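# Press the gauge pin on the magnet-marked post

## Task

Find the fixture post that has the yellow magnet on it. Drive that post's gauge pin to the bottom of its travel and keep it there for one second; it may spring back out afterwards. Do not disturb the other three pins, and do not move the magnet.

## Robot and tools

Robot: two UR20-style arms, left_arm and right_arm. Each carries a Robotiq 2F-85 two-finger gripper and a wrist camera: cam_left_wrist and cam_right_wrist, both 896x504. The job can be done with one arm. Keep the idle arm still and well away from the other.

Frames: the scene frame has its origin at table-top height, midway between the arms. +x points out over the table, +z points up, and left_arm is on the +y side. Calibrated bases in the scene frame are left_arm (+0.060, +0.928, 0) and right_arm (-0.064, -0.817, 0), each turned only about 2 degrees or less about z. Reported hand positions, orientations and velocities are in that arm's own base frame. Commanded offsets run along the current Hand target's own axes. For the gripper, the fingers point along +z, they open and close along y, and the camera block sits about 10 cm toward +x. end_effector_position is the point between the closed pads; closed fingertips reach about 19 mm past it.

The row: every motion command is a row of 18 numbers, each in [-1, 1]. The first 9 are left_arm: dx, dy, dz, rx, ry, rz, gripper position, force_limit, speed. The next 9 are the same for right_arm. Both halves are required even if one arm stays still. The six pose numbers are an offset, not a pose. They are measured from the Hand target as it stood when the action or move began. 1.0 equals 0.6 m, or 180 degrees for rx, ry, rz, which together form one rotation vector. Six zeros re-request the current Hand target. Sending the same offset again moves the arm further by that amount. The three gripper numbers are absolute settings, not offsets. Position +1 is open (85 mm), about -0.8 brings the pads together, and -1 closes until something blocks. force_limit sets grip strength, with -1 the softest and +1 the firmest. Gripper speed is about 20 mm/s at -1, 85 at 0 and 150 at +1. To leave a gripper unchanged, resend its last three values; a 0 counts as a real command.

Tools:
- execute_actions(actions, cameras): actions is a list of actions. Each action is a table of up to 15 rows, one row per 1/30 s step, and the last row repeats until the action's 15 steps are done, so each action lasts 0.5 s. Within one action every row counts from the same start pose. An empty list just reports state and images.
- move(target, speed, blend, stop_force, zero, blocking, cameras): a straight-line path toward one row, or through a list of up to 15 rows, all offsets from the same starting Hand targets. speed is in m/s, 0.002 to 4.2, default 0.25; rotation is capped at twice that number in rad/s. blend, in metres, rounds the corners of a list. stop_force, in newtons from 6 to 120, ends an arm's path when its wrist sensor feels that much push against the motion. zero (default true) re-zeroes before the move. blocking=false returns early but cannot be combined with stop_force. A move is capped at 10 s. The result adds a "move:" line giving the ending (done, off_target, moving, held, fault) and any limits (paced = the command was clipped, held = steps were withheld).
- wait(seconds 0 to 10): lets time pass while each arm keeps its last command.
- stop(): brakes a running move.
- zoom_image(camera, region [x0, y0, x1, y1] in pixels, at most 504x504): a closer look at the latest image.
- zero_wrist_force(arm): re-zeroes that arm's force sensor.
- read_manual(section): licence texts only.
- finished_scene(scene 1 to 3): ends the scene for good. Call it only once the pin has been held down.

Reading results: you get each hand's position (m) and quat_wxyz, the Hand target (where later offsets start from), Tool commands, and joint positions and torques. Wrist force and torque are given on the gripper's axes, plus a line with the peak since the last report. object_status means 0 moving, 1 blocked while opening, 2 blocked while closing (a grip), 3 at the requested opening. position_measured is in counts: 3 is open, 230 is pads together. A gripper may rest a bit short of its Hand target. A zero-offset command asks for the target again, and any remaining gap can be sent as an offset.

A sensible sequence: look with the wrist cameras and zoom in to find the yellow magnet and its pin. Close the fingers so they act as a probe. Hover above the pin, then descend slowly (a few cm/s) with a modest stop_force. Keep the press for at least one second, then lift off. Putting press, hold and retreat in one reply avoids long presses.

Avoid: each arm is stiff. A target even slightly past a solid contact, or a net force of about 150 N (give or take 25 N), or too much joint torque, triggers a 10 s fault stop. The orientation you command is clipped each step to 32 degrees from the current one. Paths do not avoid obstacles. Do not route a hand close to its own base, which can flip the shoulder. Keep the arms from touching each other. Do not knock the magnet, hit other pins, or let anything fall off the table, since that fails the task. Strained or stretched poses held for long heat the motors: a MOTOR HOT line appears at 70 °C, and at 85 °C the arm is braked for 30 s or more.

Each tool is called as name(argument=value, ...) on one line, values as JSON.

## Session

execute_actions(actions=[])

Scene clock: 0.00 s.
left_arm: end_effector_position=(+1.6020, +0.5513, +0.3701) position_measured=3 object_status=3 end_effector_quat_wxyz=(-0.049, +0.940, +0.190, +0.279) | right_arm: end_effector_position=(+0.4481, +0.4679, +0.3319) position_measured=3 object_status=3 end_effector_quat_wxyz=(-0.272, +0.502, +0.649, +0.503)
Joint positions: left_arm=[0.193 -0.686 0.985 -2.439 -1.472 -3.319] | right_arm=[4.007 -1.969 -2.772 1.193 2.076 2.519]
Joint velocities: within noise
Joint torques (N m): no reading
Motor temperatures (°C): left_arm=[24 35 26 38 34 34] | right_arm=[28 35 36 37 34 38]
Wrist force (N): no reading
Wrist torque (N m): no reading
Wrist force, peak (N): no reading
Hand target: left_arm +1.6020, +0.5513, +0.3701; -0.049, +0.940, +0.190, +0.279 | right_arm +0.4481, +0.4679, +0.3319; -0.272, +0.502, +0.649, +0.503
Tool commands: left_gripper/position=+1.0 left_gripper/force_limit=+1.0 left_gripper/speed=+1.0 right_gripper/position=+1.0 right_gripper/force_limit=+1.0 right_gripper/speed=+1.0
camera_calibration:
cam_left_wrist: T_world_to_cam=[[0.280319, -0.958405, -0.0536817, 0.116011], [-0.933413, -0.259108, -0.248199, 1.75322], [0.223966, 0.119682, -0.967221, 0.0591923], [0, 0, 0, 1]] pos_world=[1.5907, 0.558373, 0.498626]
cam_right_wrist: T_world_to_cam=[[0.956613, -0.13676, 0.257272, -0.433465], [0.120637, -0.61784, -0.776995, 0.502422], [0.265214, 0.774319, -0.574535, -0.162484], [0, 0, 0, 1]] pos_world=[0.39714, 0.37695, 0.408545]

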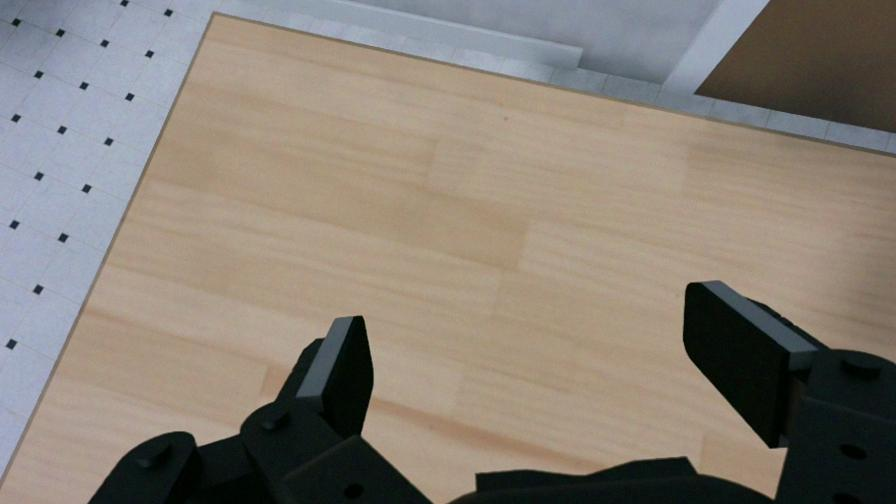

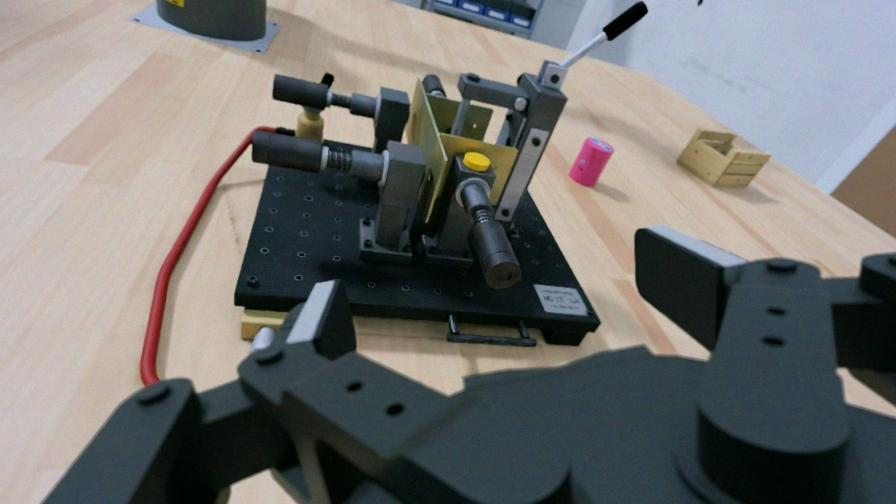

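zoom_image(camera="cam_right_wrist", region=[380, 130, 620, 310])

Scaled by 2.100 from the camera's 896x504 image, which has a finer 1280x720 frame.

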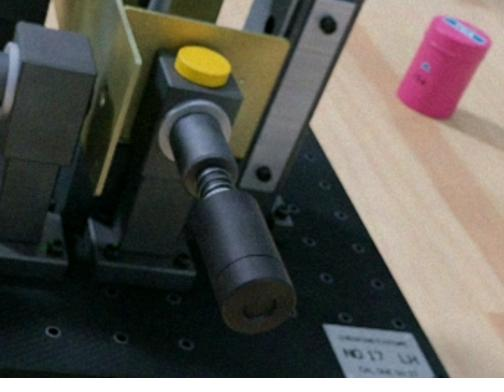

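move(target=[0,0,0,0,0,0,1,1,1,-0.216,0.0753,0.278,0.0411,0.1239,0.1191,-1,1,0], speed=0.25, cameras=["cam_right_wrist"])

zoom_image(camera="cam_right_wrist", region=[380, 150, 620, 380])

Scene clock: 2.43 s.
left_arm: end_effector_position=(+1.6020, +0.5513, +0.3701) position_measured=3 object_status=3 end_effector_quat_wxyz=(-0.049, +0.940, +0.190, +0.279) | right_arm: end_effector_position=(+0.5091, +0.5237, +0.2473) position_measured=232 object_status=3 end_effector_quat_wxyz=(-0.404, +0.501, +0.583, +0.496)
Joint positions: left_arm=[0.193 -0.686 0.985 -2.439 -1.472 -3.319] | right_arm=[3.893 -2.313 -2.573 1.489 2.347 2.783]
Joint velocities: within noise
Joint torques (N m): left_arm=[2.33 -272.79 -107.86 -11.21 1.01 -0.05] | right_arm=[22.9 157.38 -21.67 2.82 -2.1 -6.91]
Motor temperatures (°C): left_arm=[24 35 26 38 34 34] | right_arm=[28 35 36 37 34 38]
Wrist force (N): left_arm=[0.6 -0.2 0.0] | right_arm=[-0.7 -0.8 -0.8]
Wrist torque (N m): left_arm=[-0.02 -0.08 0.00] | right_arm=[-0.37 0.29 -0.33]
Wrist force, peak (N): left_arm=[0.7 -0.5 -0.3] | right_arm=[-14.5 5.1 9.8]
Hand target: left_arm +1.6020, +0.5513, +0.3701; -0.049, +0.940, +0.190, +0.279 | right_arm +0.5090, +0.5237, +0.2473; -0.404, +0.501, +0.583, +0.496 (not the last commanded pose)
Off the commanded pose: left_arm 0.000 m, 0 deg | right_arm 0.098 m, 15 deg.
move: held (right_arm; a check stopped the path); limits=held
pose unreachable (right arm): on one or more control steps of this call, first in action 0 (counted from 0), this arm could not follow its commanded pose, so it was not sent that pose on those steps. It may still have moved: this result reports where it is.
cause: moving toward the commanded pose would bring two parts of the arm too close to each other (its gripper and another part of the arm, with joints 4 (wrist 1) to 6 (wrist 3) between them).
camera_calibration:
cam_right_wrist: T_world_to_cam=[[0.995296, -0.0934353, 0.0255974, -0.4474], [-0.0195032, -0.452062, -0.891773, 0.476693], [0.0948948, 0.887079, -0.451758, -0.273149], [0, 0, 0, 1]] pos_world=[0.480513, 0.415997, 0.313157]
Images, in order (width x height): cam_right_wrist 896x504.

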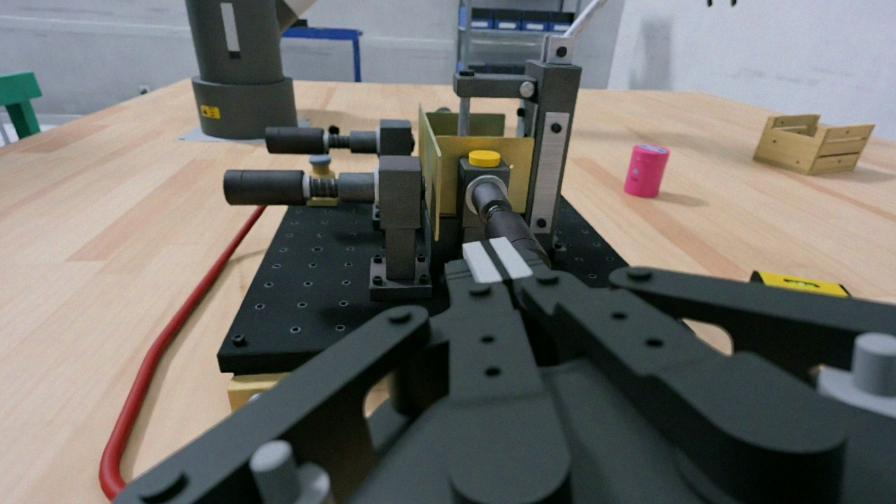

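Scaled by 2.100 from the camera's 896x504 image, which has a finer 1280x720 frame.

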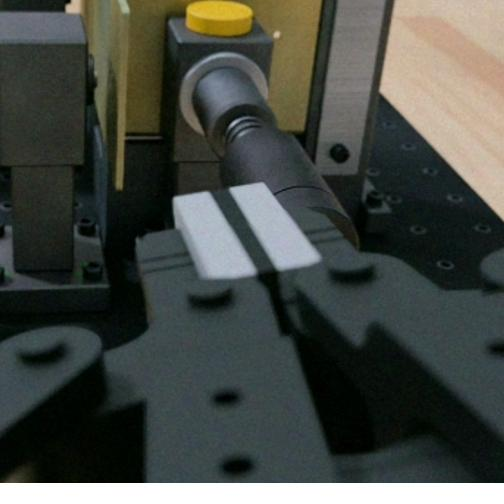

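move(target=[[0,0,0,0,0,0,1,1,1,-0.109,0.063,0.194,0,0,0,-1,1,0],[0,0,0,0,0,0,1,1,1,-0.109,0.063,0.194,0.0173,0.0593,0.0537,-1,1,0]], speed=0.2, cameras=["cam_right_wrist"])

zoom_image(camera="cam_right_wrist", region=[380, 150, 620, 380])

Scene clock: 5.37 s.
left_arm: end_effector_position=(+1.6020, +0.5513, +0.3701) position_measured=3 object_status=3 end_effector_quat_wxyz=(-0.049, +0.940, +0.190, +0.279) | right_arm: end_effector_position=(+0.5608, +0.6261, +0.1692) position_measured=232 object_status=3 end_effector_quat_wxyz=(-0.439, +0.497, +0.562, +0.494)
Joint positions: left_arm=[0.193 -0.686 0.985 -2.439 -1.472 -3.319] | right_arm=[3.945 -2.464 -2.385 1.533 2.332 2.901]
Joint velocities: within noise
Joint torques (N m): left_arm=[4 -277.03 -107.71 -11.15 2.41 0.45] | right_arm=[0.89 160.59 -3.87 7.42 2.12 1.36]
Motor temperatures (°C): left_arm=[24 35 26 38 34 34] | right_arm=[28 35 36 37 34 38]
Wrist force (N): left_arm=[0.3 -0.4 0.1] | right_arm=[1.8 -1.3 0.7]
Wrist torque (N m): left_arm=[-0.06 -0.03 -0.01] | right_arm=[-0.40 -0.12 -0.25]
Wrist force, peak (N): left_arm=[0.7 -0.2 -0.3] | right_arm=[-11.7 0.8 2.8]
Hand target: left_arm +1.6020, +0.5513, +0.3701; -0.049, +0.940, +0.190, +0.279 | right_arm +0.5608, +0.6261, +0.1692; -0.439, +0.497, +0.562, +0.494 (not the last commanded pose)
Tool commands: left_gripper/position=+1.0 left_gripper/force_limit=+1.0 left_gripper/speed=+1.0 right_gripper/position=-1.0 right_gripper/force_limit=+1.0 right_gripper/speed=+0.003922
Off the commanded pose: left_arm 0.000 m, 0 deg | right_arm 0.001 m, 10 deg.
FORCE FAULT: contact force on the right arm reached its limit, and that arm stopped. The contact can be on any part of that arm, not only on its tool. That arm's remaining commands of this call were not run. That arm is still stopped at the end of this call. That arm stays stopped for about 10 more seconds. Until then a move that you send moves the other arm only, and its call returns only when the move has ended. Once the stop has ended, the next robot result says so. If the stop ends while you think or write, that arm runs what you send next, counted from a new Hand target: where the arm stands when the stop ends. While its stop runs, that arm takes no new command, but its gripper still runs the gripper command that each later call begins with. Until it ends, the stop uses up actions while you think or wait. An arm that is not stopped still takes commands.
move: fault (right_arm); path passed 1 of 2 targets
camera_calibration:
cam_right_wrist: T_world_to_cam=[[0.996594, -0.0742455, -0.0358821, -0.489689], [-0.0628453, -0.402119, -0.913428, 0.451034], [0.053389, 0.912572, -0.405415, -0.404708], [0, 0, 0, 1]] pos_world=[0.537974, 0.514337, 0.230341]
Images, in order (width x height): cam_right_wrist 896x504.

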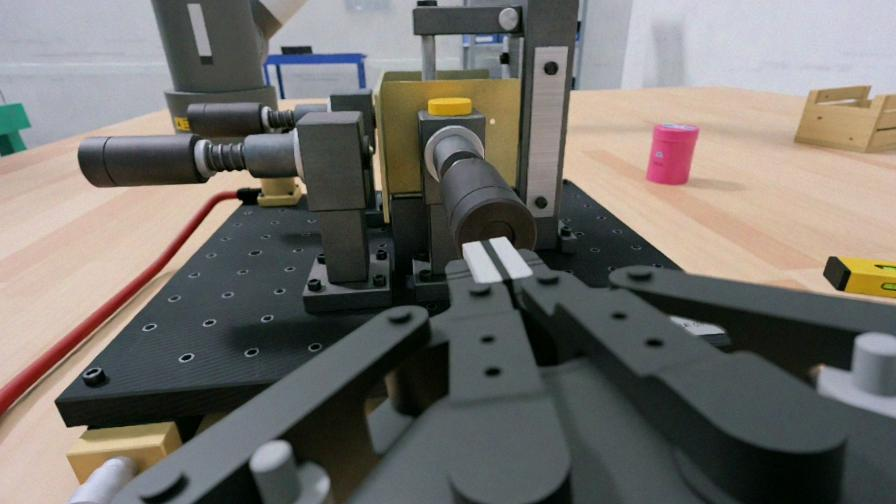

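Scaled by 2.100 from the camera's 896x504 image, which has a finer 1280x720 frame.

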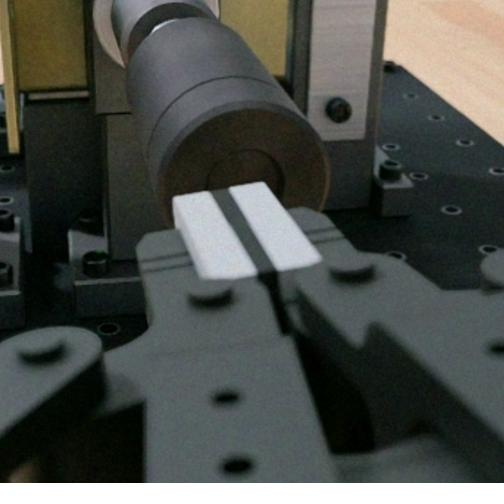

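wait(seconds=10, cameras=[])

move(target=[[0,0,0,0,0,0,1,1,1,0.076,0.009,-0.06,0,0,0,-1,1,0],[0,0,0,0,0,0,1,1,1,0.076,0.009,-0.06,0.0212,-0.1365,0.033,-1,1,0],[0,0,0,0,0,0,1,1,1,-0.0012,0.0099,0,0.0212,-0.1365,0.033,-1,1,0]], speed=0.15, cameras=["cam_right_wrist"])

zoom_image(camera="cam_right_wrist", region=[380, 150, 620, 380])

Scene clock: 16.93 s.
left_arm: end_effector_position=(+1.6020, +0.5513, +0.3701) position_measured=3 object_status=3 end_effector_quat_wxyz=(-0.049, +0.940, +0.190, +0.279) | right_arm: end_effector_position=(+0.5608, +0.6261, +0.1692) position_measured=232 object_status=3 end_effector_quat_wxyz=(-0.439, +0.497, +0.562, +0.494)
Joint positions: left_arm=[0.193 -0.686 0.985 -2.439 -1.472 -3.319] | right_arm=[3.945 -2.464 -2.385 1.533 2.332 2.901]
Joint velocities: within noise
Joint torques (N m): left_arm=[5.87 -287.75 -116.61 -11.15 5.03 2.22] | right_arm=[-1.75 158.58 -2.01 7.22 1.73 1.62]
Motor temperatures (°C): left_arm=[24 35 26 38 34 34] | right_arm=[28 35 36 37 34 38]
Wrist force (N): left_arm=[0.2 -0.3 -0.4] | right_arm=[1.7 -1.4 0.4]
Wrist torque (N m): left_arm=[-0.05 -0.02 0.00] | right_arm=[-0.42 -0.09 -0.25]
Wrist force, peak (N): left_arm=[0.7 -0.3 -0.3] | right_arm=[2.0 -1.6 0.7]
Hand target: left_arm +1.6020, +0.5513, +0.3701; -0.049, +0.940, +0.190, +0.279 | right_arm +0.5608, +0.6261, +0.1692; -0.439, +0.497, +0.562, +0.494 (not the last commanded pose)
Tool commands: left_gripper/position=+1.0 left_gripper/force_limit=+1.0 left_gripper/speed=+1.0 right_gripper/position=-1.0 right_gripper/force_limit=+1.0 right_gripper/speed=+0.003922
Off the commanded pose: left_arm 0.000 m, 0 deg | right_arm 0.001 m, 10 deg.
FORCE FAULT, CONTINUED: the right arm's stop, for the force fault that an earlier result reported, is over. The rest of the stop counts as 20 of the actions that you can send in this scene. That arm's target is now where it stood when the stop ended, not its last command. That arm accepts commands again.
wait: 10.00 s; at rest from the start
No camera images: "cameras" was empty.

Scene clock: 19.87 s.
left_arm: end_effector_position=(+1.6020, +0.5513, +0.3701) position_measured=3 object_status=3 end_effector_quat_wxyz=(-0.049, +0.940, +0.190, +0.279) | right_arm: end_effector_position=(+0.5667, +0.6260, +0.1693) position_measured=232 object_status=3 end_effector_quat_wxyz=(-0.351, +0.605, +0.632, +0.335)
Joint positions: left_arm=[0.193 -0.686 0.985 -2.439 -1.472 -3.319] | right_arm=[3.977 -2.158 -2.474 0.769 2.21 2.66]
Joint velocities: within noise
Joint torques (N m): left_arm=[9.25 -287.45 -119.55 -10.23 5.41 2.47] | right_arm=[18.73 99.81 34.31 15.89 -2.88 5.49]
Motor temperatures (°C): left_arm=[24 35 26 38 34 34] | right_arm=[28 35 36 37 34 38]
Wrist force (N): left_arm=[0.5 0.0 -0.2] | right_arm=[0.4 0.7 0.5]
Wrist torque (N m): left_arm=[0.01 -0.08 0.00] | right_arm=[0.19 0.23 -0.45]
Wrist force, peak (N): left_arm=[0.5 -0.2 -0.4] | right_arm=[2.4 -0.7 -0.8]
Hand target: left_arm +1.6020, +0.5513, +0.3701; -0.049, +0.940, +0.190, +0.279 | right_arm +0.5667, +0.6261, +0.1692; -0.351, +0.605, +0.632, +0.335
Off the commanded pose: left_arm 0.000 m, 0 deg | right_arm 0.000 m, 0 deg.
move: done
camera_calibration:
cam_right_wrist: T_world_to_cam=[[0.989467, -0.102705, -0.102014, -0.462544], [-0.144444, -0.746986, -0.648959, 0.668866], [-0.00955114, 0.656859, -0.753953, -0.150177], [0, 0, 0, 1]] pos_world=[0.552851, 0.550772, 0.273655]
Images, in order (width x height): cam_right_wrist 896x504.

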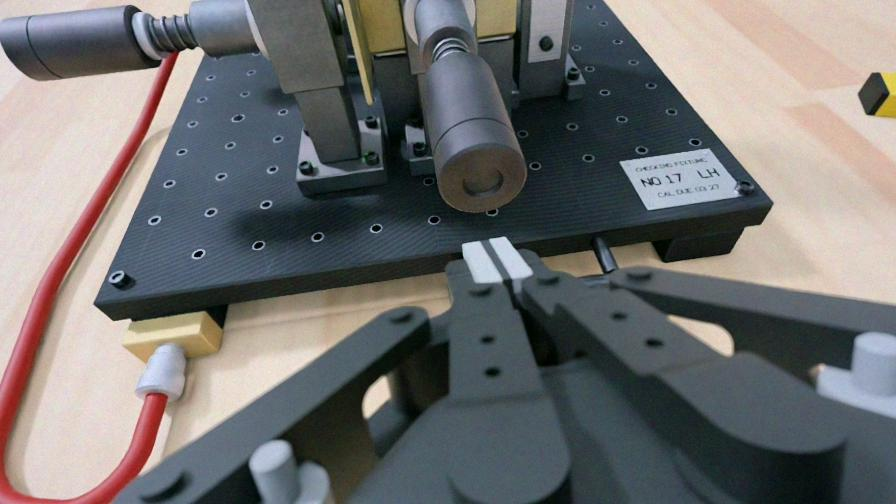

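Scaled by 2.100 from the camera's 896x504 image, which has a finer 1280x720 frame.

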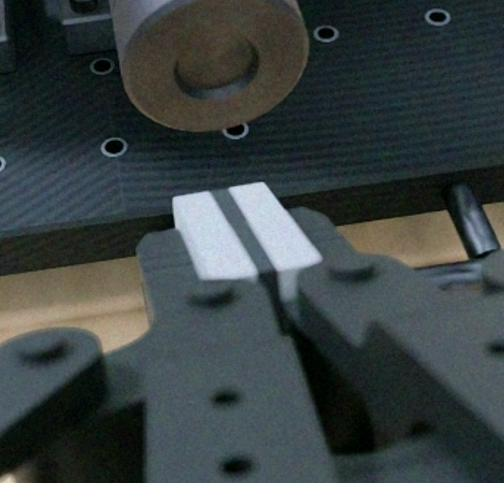

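move(target=[0,0,0,0,0,0,1,1,1,0.035,0,0.0468,0,0,0,-1,1,0], speed=0.03, stop_force=40, cameras=["cam_right_wrist"])

zoom_image(camera="cam_right_wrist", region=[380, 50, 620, 280])

Scene clock: 24.23 s.
left_arm: end_effector_position=(+1.6020, +0.5513, +0.3701) position_measured=3 object_status=3 end_effector_quat_wxyz=(-0.049, +0.940, +0.190, +0.279) | right_arm: end_effector_position=(+0.5652, +0.6610, +0.1721) position_measured=232 object_status=3 end_effector_quat_wxyz=(-0.351, +0.605, +0.632, +0.335)
Joint positions: left_arm=[0.193 -0.686 0.985 -2.439 -1.472 -3.319] | right_arm=[4.014 -2.159 -2.446 0.761 2.182 2.69]
Joint velocities: within noise
Joint torques (N m): left_arm=[14.37 -289.83 -118.84 -10.41 5.44 1.72] | right_arm=[18.62 119.52 39.8 6.13 -1.02 5.63]
Motor temperatures (°C): left_arm=[24 35 26 38 34 34] | right_arm=[28 35 36 37 34 38]
Wrist force (N): left_arm=[0.3 0.4 -0.1] | right_arm=[-4.1 -0.2 -5.1]
Wrist torque (N m): left_arm=[0.08 -0.04 -0.01] | right_arm=[0.09 0.28 -0.35]
Wrist force, peak (N): left_arm=[0.5 0.0 -0.6] | right_arm=[-3.6 0.5 -5.7]
Hand target: left_arm +1.6020, +0.5513, +0.3701; -0.049, +0.940, +0.190, +0.279 | right_arm +0.5652, +0.6610, +0.1722; -0.351, +0.605, +0.632, +0.335
Off the commanded pose: left_arm 0.000 m, 0 deg | right_arm 0.000 m, 0 deg.
move: done
camera_calibration:
cam_right_wrist: T_world_to_cam=[[0.989453, -0.10278, -0.102077, -0.45711], [-0.144542, -0.746974, -0.648951, 0.696646], [-0.00954933, 0.656861, -0.753951, -0.170931], [0, 0, 0, 1]] pos_world=[0.55135, 0.585672, 0.276555]
Images, in order (width x height): cam_right_wrist 896x504.

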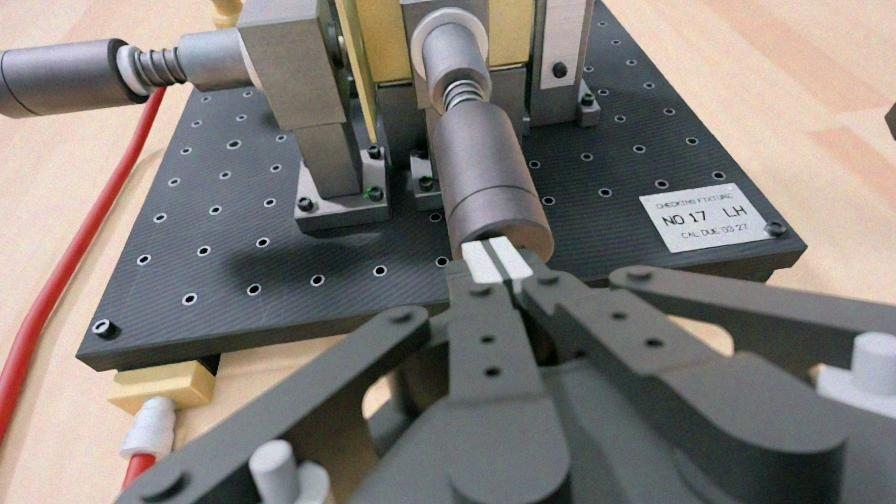

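Scaled by 2.100 from the camera's 896x504 image, which has a finer 1280x720 frame.

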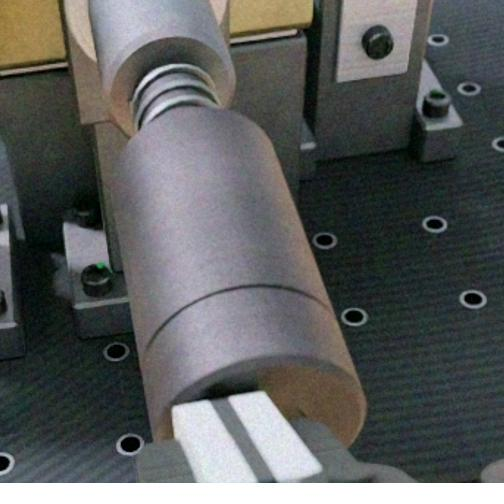

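move(target=[[0,0,0,0,0,0,1,1,1,0.0088,0,0.0141,0,0,0,-1,1,0],[0,0,0,0,0,0,1,1,1,0.0247,0,0.0396,0,0,0,-1,1,0]], speed=[0.02,0.004], stop_force=25, cameras=["cam_right_wrist"])

zoom_image(camera="cam_right_wrist", region=[380, 50, 620, 280])

Scene clock: 28.20 s.
left_arm: end_effector_position=(+1.6020, +0.5513, +0.3701) position_measured=3 object_status=3 end_effector_quat_wxyz=(-0.049, +0.940, +0.190, +0.279) | right_arm: end_effector_position=(+0.5643, +0.6810, +0.1721) position_measured=232 object_status=3 end_effector_quat_wxyz=(-0.351, +0.605, +0.632, +0.335)
Joint positions: left_arm=[0.193 -0.686 0.985 -2.439 -1.472 -3.319] | right_arm=[4.034 -2.163 -2.43 0.757 2.167 2.705]
Joint velocities: within noise
Joint torques (N m): left_arm=[9.94 -289.3 -115.02 -11 4.96 2.73] | right_arm=[12.04 131.99 33.21 5.55 9 -3]
Motor temperatures (°C): left_arm=[24 35 26 38 34 34] | right_arm=[28 35 36 37 34 38]
Wrist force (N): left_arm=[0.3 -0.3 -0.1] | right_arm=[-16.2 2.3 -41.6]
Wrist torque (N m): left_arm=[-0.05 -0.04 -0.01] | right_arm=[-0.10 0.40 -0.25]
Wrist force, peak (N): left_arm=[0.8 -0.2 0.0] | right_arm=[-17.2 2.9 -43.2]
Hand target: left_arm +1.6020, +0.5513, +0.3701; -0.049, +0.940, +0.190, +0.279 | right_arm +0.5643, +0.6809, +0.1721; -0.351, +0.605, +0.632, +0.335 (not the last commanded pose)
Off the commanded pose: left_arm 0.000 m, 0 deg | right_arm 0.008 m, 0 deg.
move: contact (right_arm); path passed 1 of 2 targets
camera_calibration:
cam_right_wrist: T_world_to_cam=[[0.989454, -0.102844, -0.102001, -0.454147], [-0.14454, -0.746965, -0.648962, 0.711461], [-0.00944936, 0.656861, -0.753952, -0.184273], [0, 0, 0, 1]] pos_world=[0.550451, 0.605772, 0.276455]
Images, in order (width x height): cam_right_wrist 896x504.

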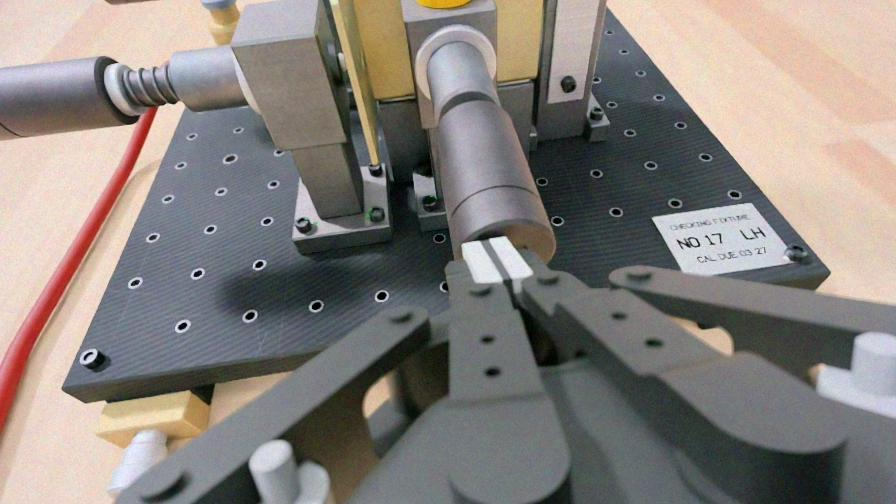

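Scaled by 2.100 from the camera's 896x504 image, which has a finer 1280x720 frame.

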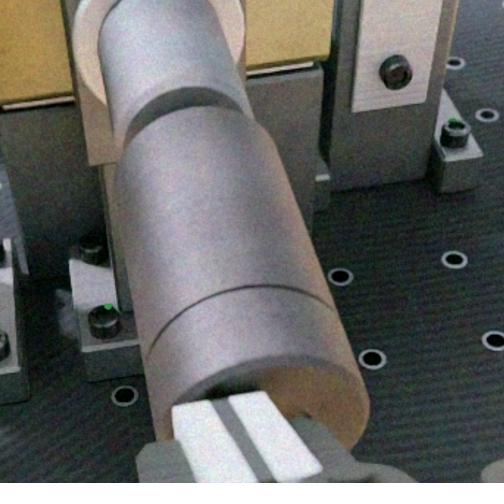

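wait(seconds=1.1, cameras=[])

move(target=[0,0,0,0,0,0,1,1,1,-0.044,0,-0.0707,0,0,0,-1,1,0], speed=0.06, cameras=[])

finished_scene(scene=2)

Scene clock: 29.47 s.
left_arm: end_effector_position=(+1.6020, +0.5513, +0.3701) position_measured=3 object_status=3 end_effector_quat_wxyz=(-0.049, +0.940, +0.190, +0.279) | right_arm: end_effector_position=(+0.5643, +0.6809, +0.1721) position_measured=232 object_status=3 end_effector_quat_wxyz=(-0.351, +0.605, +0.632, +0.335)
Joint positions: left_arm=[0.193 -0.686 0.985 -2.439 -1.472 -3.319] | right_arm=[4.034 -2.163 -2.43 0.757 2.167 2.705]
Joint velocities: within noise
Joint torques (N m): left_arm=[11.91 -284.18 -117.02 -10.06 5.29 1.88] | right_arm=[2.86 149.4 26.1 7.66 9.76 -6.96]
Motor temperatures (°C): left_arm=[24 35 26 38 34 34] | right_arm=[28 35 36 37 34 38]
Wrist force (N): left_arm=[0.4 -0.1 -0.3] | right_arm=[-11.0 3.4 -33.2]
Wrist torque (N m): left_arm=[-0.01 -0.05 0.00] | right_arm=[-0.09 0.37 -0.26]
Wrist force, peak (N): left_arm=[0.8 0.0 0.1] | right_arm=[-15.9 2.4 -40.8]
Hand target: left_arm +1.6020, +0.5513, +0.3701; -0.049, +0.940, +0.190, +0.279 | right_arm +0.5643, +0.6809, +0.1721; -0.351, +0.605, +0.632, +0.335 (not the last commanded pose)
Tool commands: left_gripper/position=+1.0 left_gripper/force_limit=+1.0 left_gripper/speed=+1.0 right_gripper/position=-1.0 right_gripper/force_limit=+1.0 right_gripper/speed=+0.0
Off the commanded pose: left_arm 0.000 m, 0 deg | right_arm 0.008 m, 0 deg.
wait: 1.10 s; at rest from the start
No camera images: "cameras" was empty.

Scene clock: 30.67 s.
left_arm: end_effector_position=(+1.6020, +0.5513, +0.3701) position_measured=3 object_status=3 end_effector_quat_wxyz=(-0.049, +0.940, +0.190, +0.279) | right_arm: end_effector_position=(+0.5665, +0.6312, +0.1722) position_measured=232 object_status=3 end_effector_quat_wxyz=(-0.351, +0.605, +0.632, +0.335)
Joint positions: left_arm=[0.193 -0.686 0.985 -2.439 -1.472 -3.319] | right_arm=[3.982 -2.153 -2.47 0.764 2.206 2.664]
Joint velocities: within noise
Joint torques (N m): left_arm=[10.38 -288.94 -115.2 -10.37 5.13 2.63] | right_arm=[-16.35 157.9 7.62 14.28 8.54 -6.81]
Motor temperatures (°C): left_arm=[24 35 26 38 34 34] | right_arm=[28 35 36 37 34 38]
Wrist force (N): left_arm=[0.3 -0.1 -0.2] | right_arm=[0.5 0.7 0.5]
Wrist torque (N m): left_arm=[-0.01 -0.04 0.00] | right_arm=[0.19 0.22 -0.44]
Wrist force, peak (N): left_arm=[0.6 -0.6 -0.3] | right_arm=[-10.8 3.4 -32.5]
Hand target: left_arm +1.6020, +0.5513, +0.3701; -0.049, +0.940, +0.190, +0.279 | right_arm +0.5665, +0.6310, +0.1722; -0.351, +0.605, +0.632, +0.335
Off the commanded pose: left_arm 0.000 m, 0 deg | right_arm 0.000 m, 0 deg.
move: done
No camera images: "cameras" was empty.

The scene is finished: the task was done.


## Next scene

The same job, from a new start.

execute_actions(actions=[])

Scene clock: 0.00 s.
left_arm: end_effector_position=(+0.3071, -0.4220, +0.1602) position_measured=3 object_status=3 end_effector_quat_wxyz=(+0.066, +0.956, -0.074, +0.275) | right_arm: end_effector_position=(+0.4900, -0.3027, +0.2369) position_measured=3 object_status=3 end_effector_quat_wxyz=(+0.548, -0.467, -0.511, -0.471)
Joint positions: left_arm=[-1.763 -1.739 2.857 -2.766 -1.003 1.555] | right_arm=[2.511 -2.074 -2.06 -2.212 2.389 -0.015]
Joint velocities: within noise
Joint torques (N m): no reading
Motor temperatures (°C): left_arm=[24 35 26 38 34 33] | right_arm=[28 35 35 36 33 38]
Wrist force (N): no reading
Wrist torque (N m): no reading
Wrist force, peak (N): no reading
Hand target: left_arm +0.3071, -0.4220, +0.1602; +0.066, +0.956, -0.074, +0.275 | right_arm +0.4900, -0.3027, +0.2369; +0.548, -0.467, -0.511, -0.471
Tool commands: left_gripper/position=+1.0 left_gripper/force_limit=+1.0 left_gripper/speed=+1.0 right_gripper/position=+1.0 right_gripper/force_limit=+1.0 right_gripper/speed=+1.0
camera_calibration:
cam_left_wrist: T_world_to_cam=[[-0.285835, -0.958093, 0.0188626, -0.30276], [-0.929607, 0.27245, -0.248197, 0.463413], [0.232657, -0.0884782, -0.968526, 0.172428], [0, 0, 0, 1]] pos_world=[0.304136, -0.401073, 0.28773]
cam_right_wrist: T_world_to_cam=[[0.978979, 0.0562001, -0.196068, -0.399553], [-0.174505, -0.266853, -0.947807, 0.238768], [-0.105588, 0.962097, -0.251436, 0.530477], [0, 0, 0, 1]] pos_world=[0.488832, -0.424199, 0.281347]

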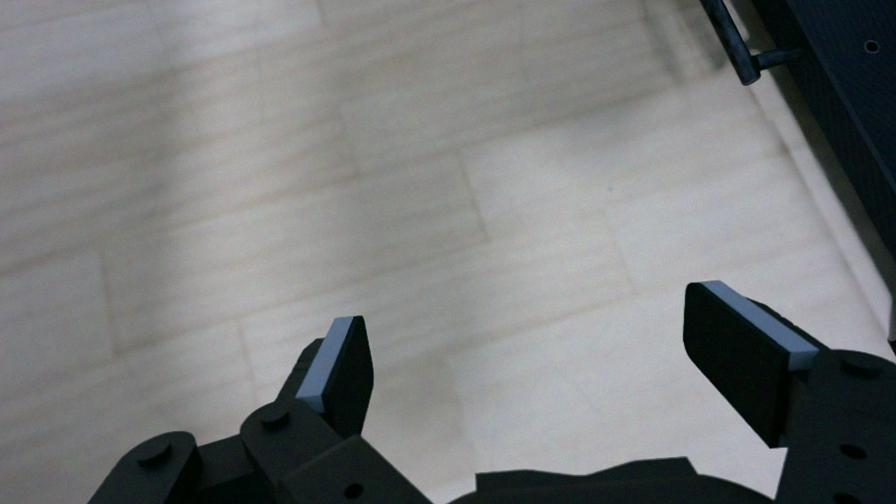

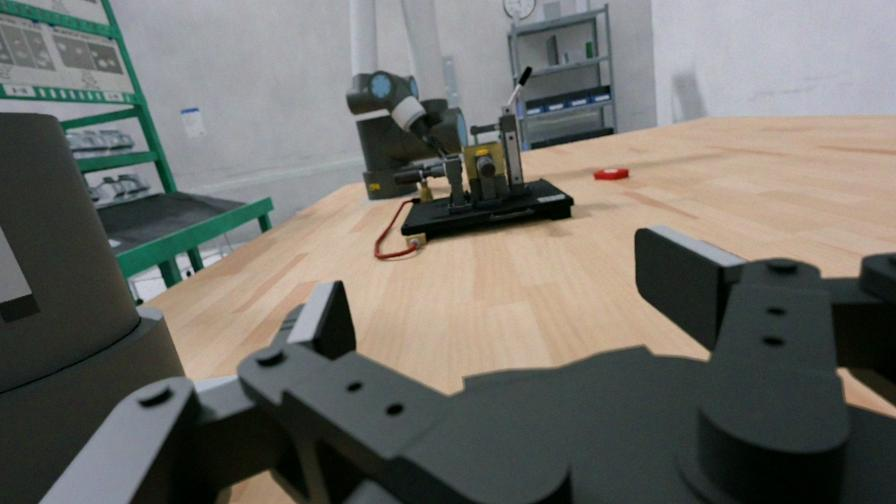

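zoom_image(camera="cam_right_wrist", region=[360, 60, 600, 270])

Scaled by 2.100 from the camera's 896x504 image, which has a finer 1280x720 frame.

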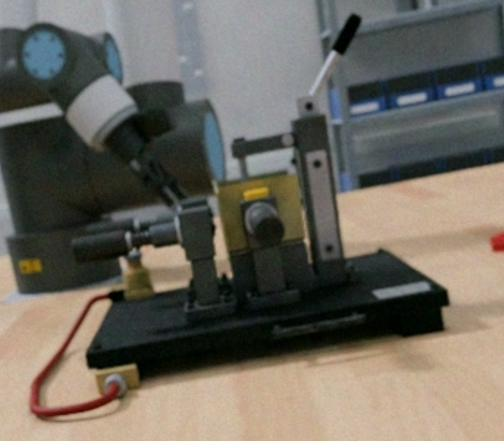

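move(target=[0,0,0,0,0,0,1,1,1,0.142,0.458,0.628,-0.1066,-0.0945,0.0024,-1,1,0], speed=0.4, cameras=["cam_right_wrist"])

zoom_image(camera="cam_right_wrist", region=[100, 50, 500, 300])

Scene clock: 5.40 s.
left_arm: end_effector_position=(+0.3071, -0.4220, +0.1602) position_measured=3 object_status=3 end_effector_quat_wxyz=(+0.066, +0.956, -0.074, +0.275) | right_arm: end_effector_position=(+0.7203, +0.1011, +0.3298) position_measured=232 object_status=3 end_effector_quat_wxyz=(-0.383, +0.617, +0.499, +0.473)
Joint positions: left_arm=[-1.763 -1.739 2.857 -2.766 -1.003 1.555] | right_arm=[3.117 -1.971 -2.477 0.338 2.821 2.199]
Joint velocities: within noise
Joint torques (N m): left_arm=[3.66 -12.56 -59.47 -8.33 2.94 -0.65] | right_arm=[22.71 96.81 22.82 14.82 0.91 6.01]
Motor temperatures (°C): left_arm=[24 35 26 38 34 33] | right_arm=[28 35 35 36 33 38]
Wrist force (N): left_arm=[0.1 0.0 -0.3] | right_arm=[0.6 1.1 1.9]
Wrist torque (N m): left_arm=[0.00 -0.02 0.00] | right_arm=[0.54 -0.23 -0.11]
Wrist force, peak (N): left_arm=[-0.1 -0.5 -0.3] | right_arm=[0.0 3.3 5.1]
Hand target: left_arm +0.3071, -0.4220, +0.1602; +0.066, +0.956, -0.074, +0.275 | right_arm +0.7203, +0.1011, +0.3298; -0.383, +0.617, +0.499, +0.473
Off the commanded pose: left_arm 0.000 m, 0 deg | right_arm 0.000 m, 0 deg.
move: done
camera_calibration:
cam_right_wrist: T_world_to_cam=[[0.939169, -0.313346, -0.14063, -0.581716], [-0.28211, -0.470248, -0.83623, 0.535944], [0.195898, 0.825034, -0.53004, 0.0782975], [0, 0, 0, 1]] pos_world=[0.682186, 0.00515029, 0.407867]
Images, in order (width x height): cam_right_wrist 896x504.

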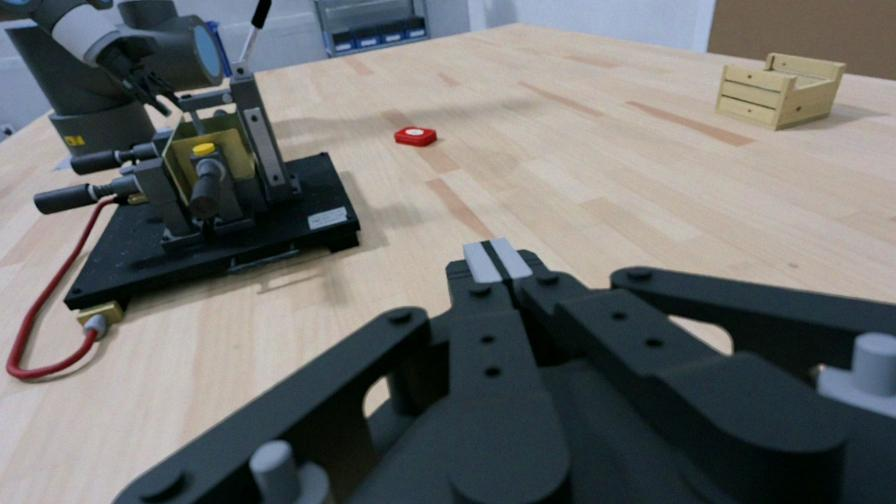

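Scaled by 1.260 from the camera's 896x504 image, which has a finer 1280x720 frame.

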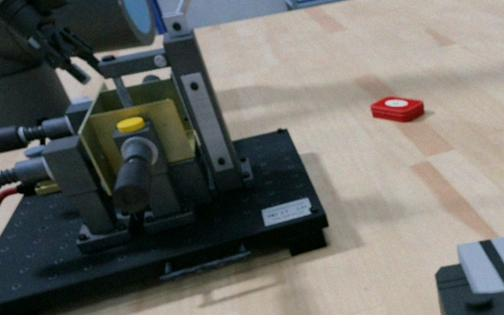

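move(target=[0,0,0,0,0,0,1,1,1,-0.042,-0.516,0.778,0.0617,-0.0941,-0.0268,-1,1,0], speed=0.3, cameras=["cam_right_wrist"])

zoom_image(camera="cam_right_wrist", region=[380, 50, 620, 280])

Scene clock: 10.07 s.
left_arm: end_effector_position=(+0.3071, -0.4220, +0.1602) position_measured=3 object_status=3 end_effector_quat_wxyz=(+0.066, +0.956, -0.074, +0.275) | right_arm: end_effector_position=(+0.5103, +0.6002, +0.1848) position_measured=232 object_status=3 end_effector_quat_wxyz=(-0.343, +0.619, +0.618, +0.342)
Joint positions: left_arm=[-1.763 -1.739 2.857 -2.766 -1.003 1.555] | right_arm=[4.036 -2.129 -2.571 0.883 2.131 2.74]
Joint velocities: within noise
Joint torques (N m): left_arm=[11.02 -11.06 -63.07 -7.37 3.74 -1.14] | right_arm=[25.54 107.34 28.69 5.41 -0.98 5.52]
Motor temperatures (°C): left_arm=[24 35 26 38 34 33] | right_arm=[28 35 35 36 33 38]
Wrist force (N): left_arm=[-0.1 0.0 -0.1] | right_arm=[-0.8 0.4 1.5]
Wrist torque (N m): left_arm=[0.00 0.03 0.00] | right_arm=[0.26 0.28 -0.04]
Wrist force, peak (N): left_arm=[0.4 0.1 -0.4] | right_arm=[0.7 -0.8 4.7]
Hand target: left_arm +0.3071, -0.4220, +0.1602; +0.066, +0.956, -0.074, +0.275 | right_arm +0.5102, +0.6004, +0.1847; -0.343, +0.619, +0.618, +0.342
Off the commanded pose: left_arm 0.000 m, 0 deg | right_arm 0.000 m, 0 deg.
move: done
camera_calibration:
cam_right_wrist: T_world_to_cam=[[0.983903, -0.146431, -0.102431, -0.37855], [-0.177679, -0.740379, -0.648282, 0.664331], [0.0190908, 0.656047, -0.754479, -0.136177], [0, 0, 0, 1]] pos_world=[0.493094, 0.525764, 0.289156]
Images, in order (width x height): cam_right_wrist 896x504.

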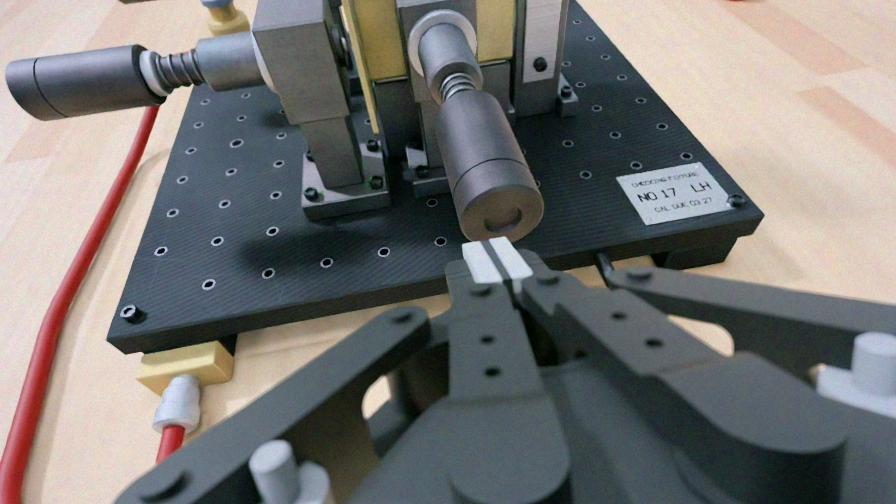

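Scaled by 2.100 from the camera's 896x504 image, which has a finer 1280x720 frame.

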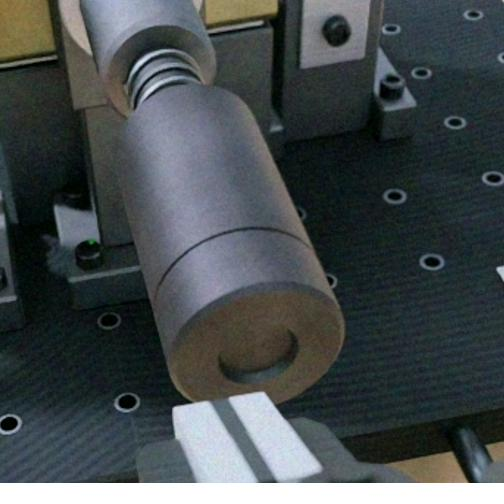

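move(target=[[0,0,0,0,0,0,1,1,1,-0.0177,0.0133,0.011,0,0,0,-1,1,0],[0,0,0,0,0,0,1,1,1,0.0115,0.0133,0.0576,0,0,0,-1,1,0]], speed=[0.06,0.03], stop_force=30, cameras=["cam_right_wrist"])

zoom_image(camera="cam_right_wrist", region=[380, 50, 620, 280])

Scene clock: 13.13 s.
left_arm: end_effector_position=(+0.3071, -0.4220, +0.1602) position_measured=3 object_status=3 end_effector_quat_wxyz=(+0.066, +0.956, -0.074, +0.275) | right_arm: end_effector_position=(+0.5182, +0.6333, +0.1722) position_measured=232 object_status=3 end_effector_quat_wxyz=(-0.343, +0.619, +0.618, +0.342)
Joint positions: left_arm=[-1.763 -1.739 2.857 -2.766 -1.003 1.555] | right_arm=[4.06 -2.158 -2.534 0.883 2.112 2.758]
Joint velocities: within noise
Joint torques (N m): left_arm=[11.16 -9.65 -65.84 -6.97 4.7 -0.99] | right_arm=[24.52 110.82 30.15 6.91 -2.2 5.95]
Motor temperatures (°C): left_arm=[24 35 26 38 34 33] | right_arm=[28 35 35 36 33 38]
Wrist force (N): left_arm=[0.1 0.1 -0.3] | right_arm=[-4.3 -2.5 -5.4]
Wrist torque (N m): left_arm=[0.02 -0.02 0.00] | right_arm=[0.31 0.07 -0.11]
Wrist force, peak (N): left_arm=[0.5 0.1 -0.3] | right_arm=[-4.4 -2.5 -5.8]
Hand target: left_arm +0.3071, -0.4220, +0.1602; +0.066, +0.956, -0.074, +0.275 | right_arm +0.5182, +0.6333, +0.1722; -0.343, +0.619, +0.618, +0.342
Off the commanded pose: left_arm 0.000 m, 0 deg | right_arm 0.000 m, 0 deg.
move: done
camera_calibration:
cam_right_wrist: T_world_to_cam=[[0.983924, -0.146346, -0.102359, -0.382933], [-0.177567, -0.740397, -0.648292, 0.682113], [0.0190887, 0.656045, -0.75448, -0.167474], [0, 0, 0, 1]] pos_world=[0.501095, 0.558864, 0.276656]
Images, in order (width x height): cam_right_wrist 896x504.

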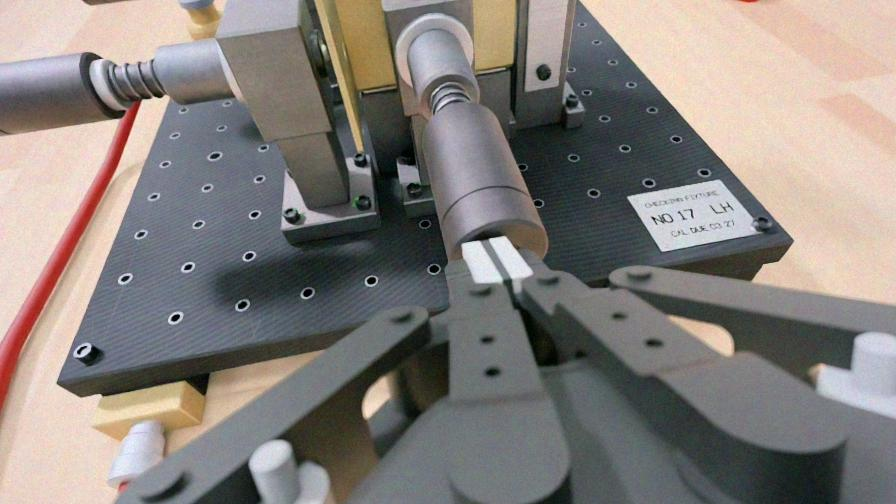

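Scaled by 2.100 from the camera's 896x504 image, which has a finer 1280x720 frame.

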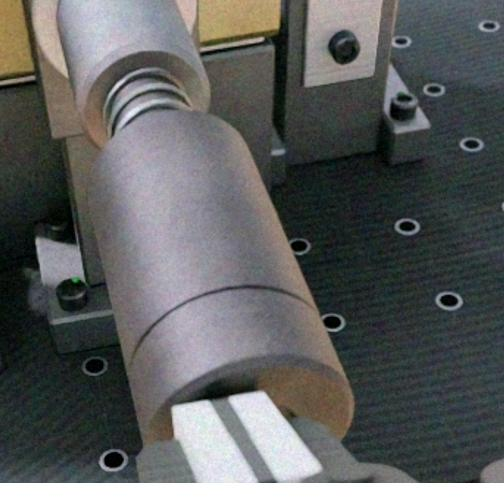

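move(target=[[0,0,0,0,0,0,1,1,1,0.0106,0,0.017,0,0,0,-1,1,0],[0,0,0,0,0,0,1,1,1,0.0265,0,0.0424,0,0,0,-1,1,0]], speed=[0.02,0.004], stop_force=25, cameras=["cam_right_wrist"])

wait(seconds=1.1, cameras=[])

Scene clock: 15.47 s.
left_arm: end_effector_position=(+0.3071, -0.4220, +0.1602) position_measured=3 object_status=3 end_effector_quat_wxyz=(+0.066, +0.956, -0.074, +0.275) | right_arm: end_effector_position=(+0.5182, +0.6491, +0.1722) position_measured=232 object_status=3 end_effector_quat_wxyz=(-0.343, +0.619, +0.618, +0.342)
Joint positions: left_arm=[-1.763 -1.739 2.857 -2.766 -1.003 1.555] | right_arm=[4.076 -2.159 -2.52 0.877 2.099 2.769]
Joint velocities: within noise
Joint torques (N m): left_arm=[16.03 -9.08 -68.89 -7.49 4.17 -1.46] | right_arm=[-0.13 114.12 34.18 8.93 4.75 -2.41]
Motor temperatures (°C): left_arm=[24 35 26 38 34 33] | right_arm=[28 35 35 36 33 38]
Wrist force (N): left_arm=[-0.3 0.1 -0.2] | right_arm=[-15.5 -6.4 -43.0]
Wrist torque (N m): left_arm=[0.03 0.05 0.00] | right_arm=[0.54 0.17 -0.20]
Wrist force, peak (N): left_arm=[0.0 0.3 -0.3] | right_arm=[-17.5 -6.3 -45.6]
Hand target: left_arm +0.3071, -0.4220, +0.1602; +0.066, +0.956, -0.074, +0.275 | right_arm +0.5182, +0.6490, +0.1722; -0.343, +0.619, +0.618, +0.342 (not the last commanded pose)
Off the commanded pose: left_arm 0.000 m, 0 deg | right_arm 0.014 m, 0 deg.
move: contact (right_arm); path passed 1 of 2 targets
camera_calibration:
cam_right_wrist: T_world_to_cam=[[0.983904, -0.146444, -0.10241, -0.380457], [-0.177677, -0.74047, -0.648178, 0.693784], [0.0190903, 0.65594, -0.754571, -0.177687], [0, 0, 0, 1]] pos_world=[0.500994, 0.574563, 0.276656]
Images, in order (width x height): cam_right_wrist 896x504.

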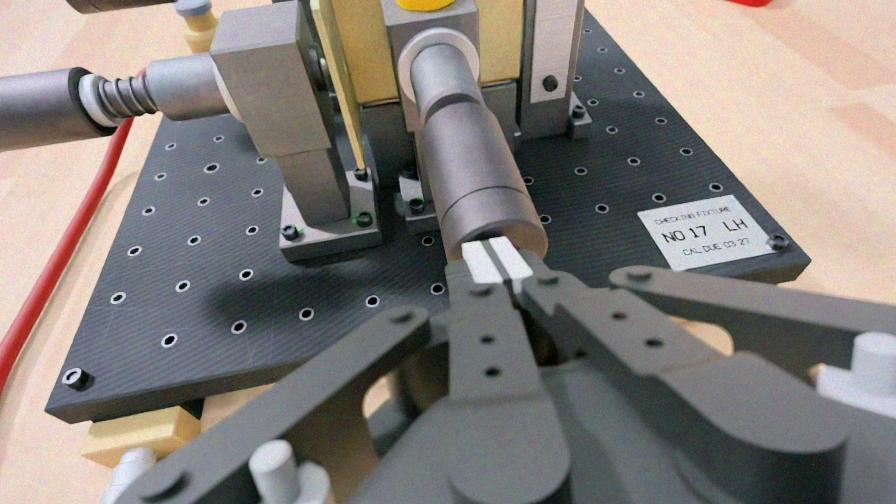

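Scene clock: 16.57 s.
left_arm: end_effector_position=(+0.3071, -0.4220, +0.1602) position_measured=3 object_status=3 end_effector_quat_wxyz=(+0.066, +0.956, -0.074, +0.275) | right_arm: end_effector_position=(+0.5182, +0.6490, +0.1722) position_measured=232 object_status=3 end_effector_quat_wxyz=(-0.343, +0.619, +0.618, +0.342)
Joint positions: left_arm=[-1.763 -1.739 2.857 -2.766 -1.003 1.555] | right_arm=[4.076 -2.159 -2.52 0.877 2.099 2.769]
Joint velocities: within noise
Joint torques (N m): left_arm=[13.66 -5.53 -69.56 -8.24 4.67 -1.05] | right_arm=[-2.71 126.39 29.3 11.77 5.66 -6.75]
Motor temperatures (°C): left_arm=[24 35 26 38 33 33] | right_arm=[28 35 35 36 33 38]
Wrist force (N): left_arm=[0.0 0.0 0.0] | right_arm=[-13.0 -5.6 -33.7]
Wrist torque (N m): left_arm=[0.01 0.01 0.00] | right_arm=[0.51 0.14 -0.19]
Wrist force, peak (N): left_arm=[0.0 0.1 -0.5] | right_arm=[-15.5 -6.6 -42.3]
Hand target: left_arm +0.3071, -0.4220, +0.1602; +0.066, +0.956, -0.074, +0.275 | right_arm +0.5182, +0.6490, +0.1722; -0.343, +0.619, +0.618, +0.342 (not the last commanded pose)
Tool commands: left_gripper/position=+1.0 left_gripper/force_limit=+1.0 left_gripper/speed=+1.0 right_gripper/position=-1.0 right_gripper/force_limit=+1.0 right_gripper/speed=+0.0
Off the commanded pose: left_arm 0.000 m, 0 deg | right_arm 0.014 m, 0 deg.
wait: 1.10 s; at rest by 0.17 s
No camera images: "cameras" was empty.

move(target=[0,0,0,0,0,0,1,1,1,-0.044,0,-0.0707,0,0,0,-1,1,0], speed=0.06, cameras=[])

finished_scene(scene=3)

Scene clock: 17.87 s.
left_arm: end_effector_position=(+0.3071, -0.4220, +0.1602) position_measured=3 object_status=3 end_effector_quat_wxyz=(+0.066, +0.956, -0.074, +0.275) | right_arm: end_effector_position=(+0.5182, +0.5993, +0.1723) position_measured=232 object_status=3 end_effector_quat_wxyz=(-0.343, +0.619, +0.618, +0.342)
Joint positions: left_arm=[-1.763 -1.739 2.857 -2.766 -1.003 1.555] | right_arm=[4.024 -2.154 -2.563 0.895 2.14 2.731]
Joint velocities: within noise
Joint torques (N m): left_arm=[12.46 -7.76 -69.39 -8.14 4.14 -0.78] | right_arm=[-30.71 147.7 -6.02 15.23 6.33 -8.56]
Motor temperatures (°C): left_arm=[24 35 26 38 33 33] | right_arm=[28 35 35 36 33 38]
Wrist force (N): left_arm=[0.0 -0.2 -0.1] | right_arm=[-0.4 0.5 1.4]
Wrist torque (N m): left_arm=[-0.02 0.00 0.00] | right_arm=[0.29 0.17 -0.05]
Wrist force, peak (N): left_arm=[-0.2 0.3 -0.5] | right_arm=[-13.1 -5.6 -34.0]
Hand target: left_arm +0.3071, -0.4220, +0.1602; +0.066, +0.956, -0.074, +0.275 | right_arm +0.5182, +0.5991, +0.1723; -0.343, +0.619, +0.618, +0.342
Off the commanded pose: left_arm 0.000 m, 0 deg | right_arm 0.000 m, 0 deg.
move: done
No camera images: "cameras" was empty.

The scene is finished: the task was done.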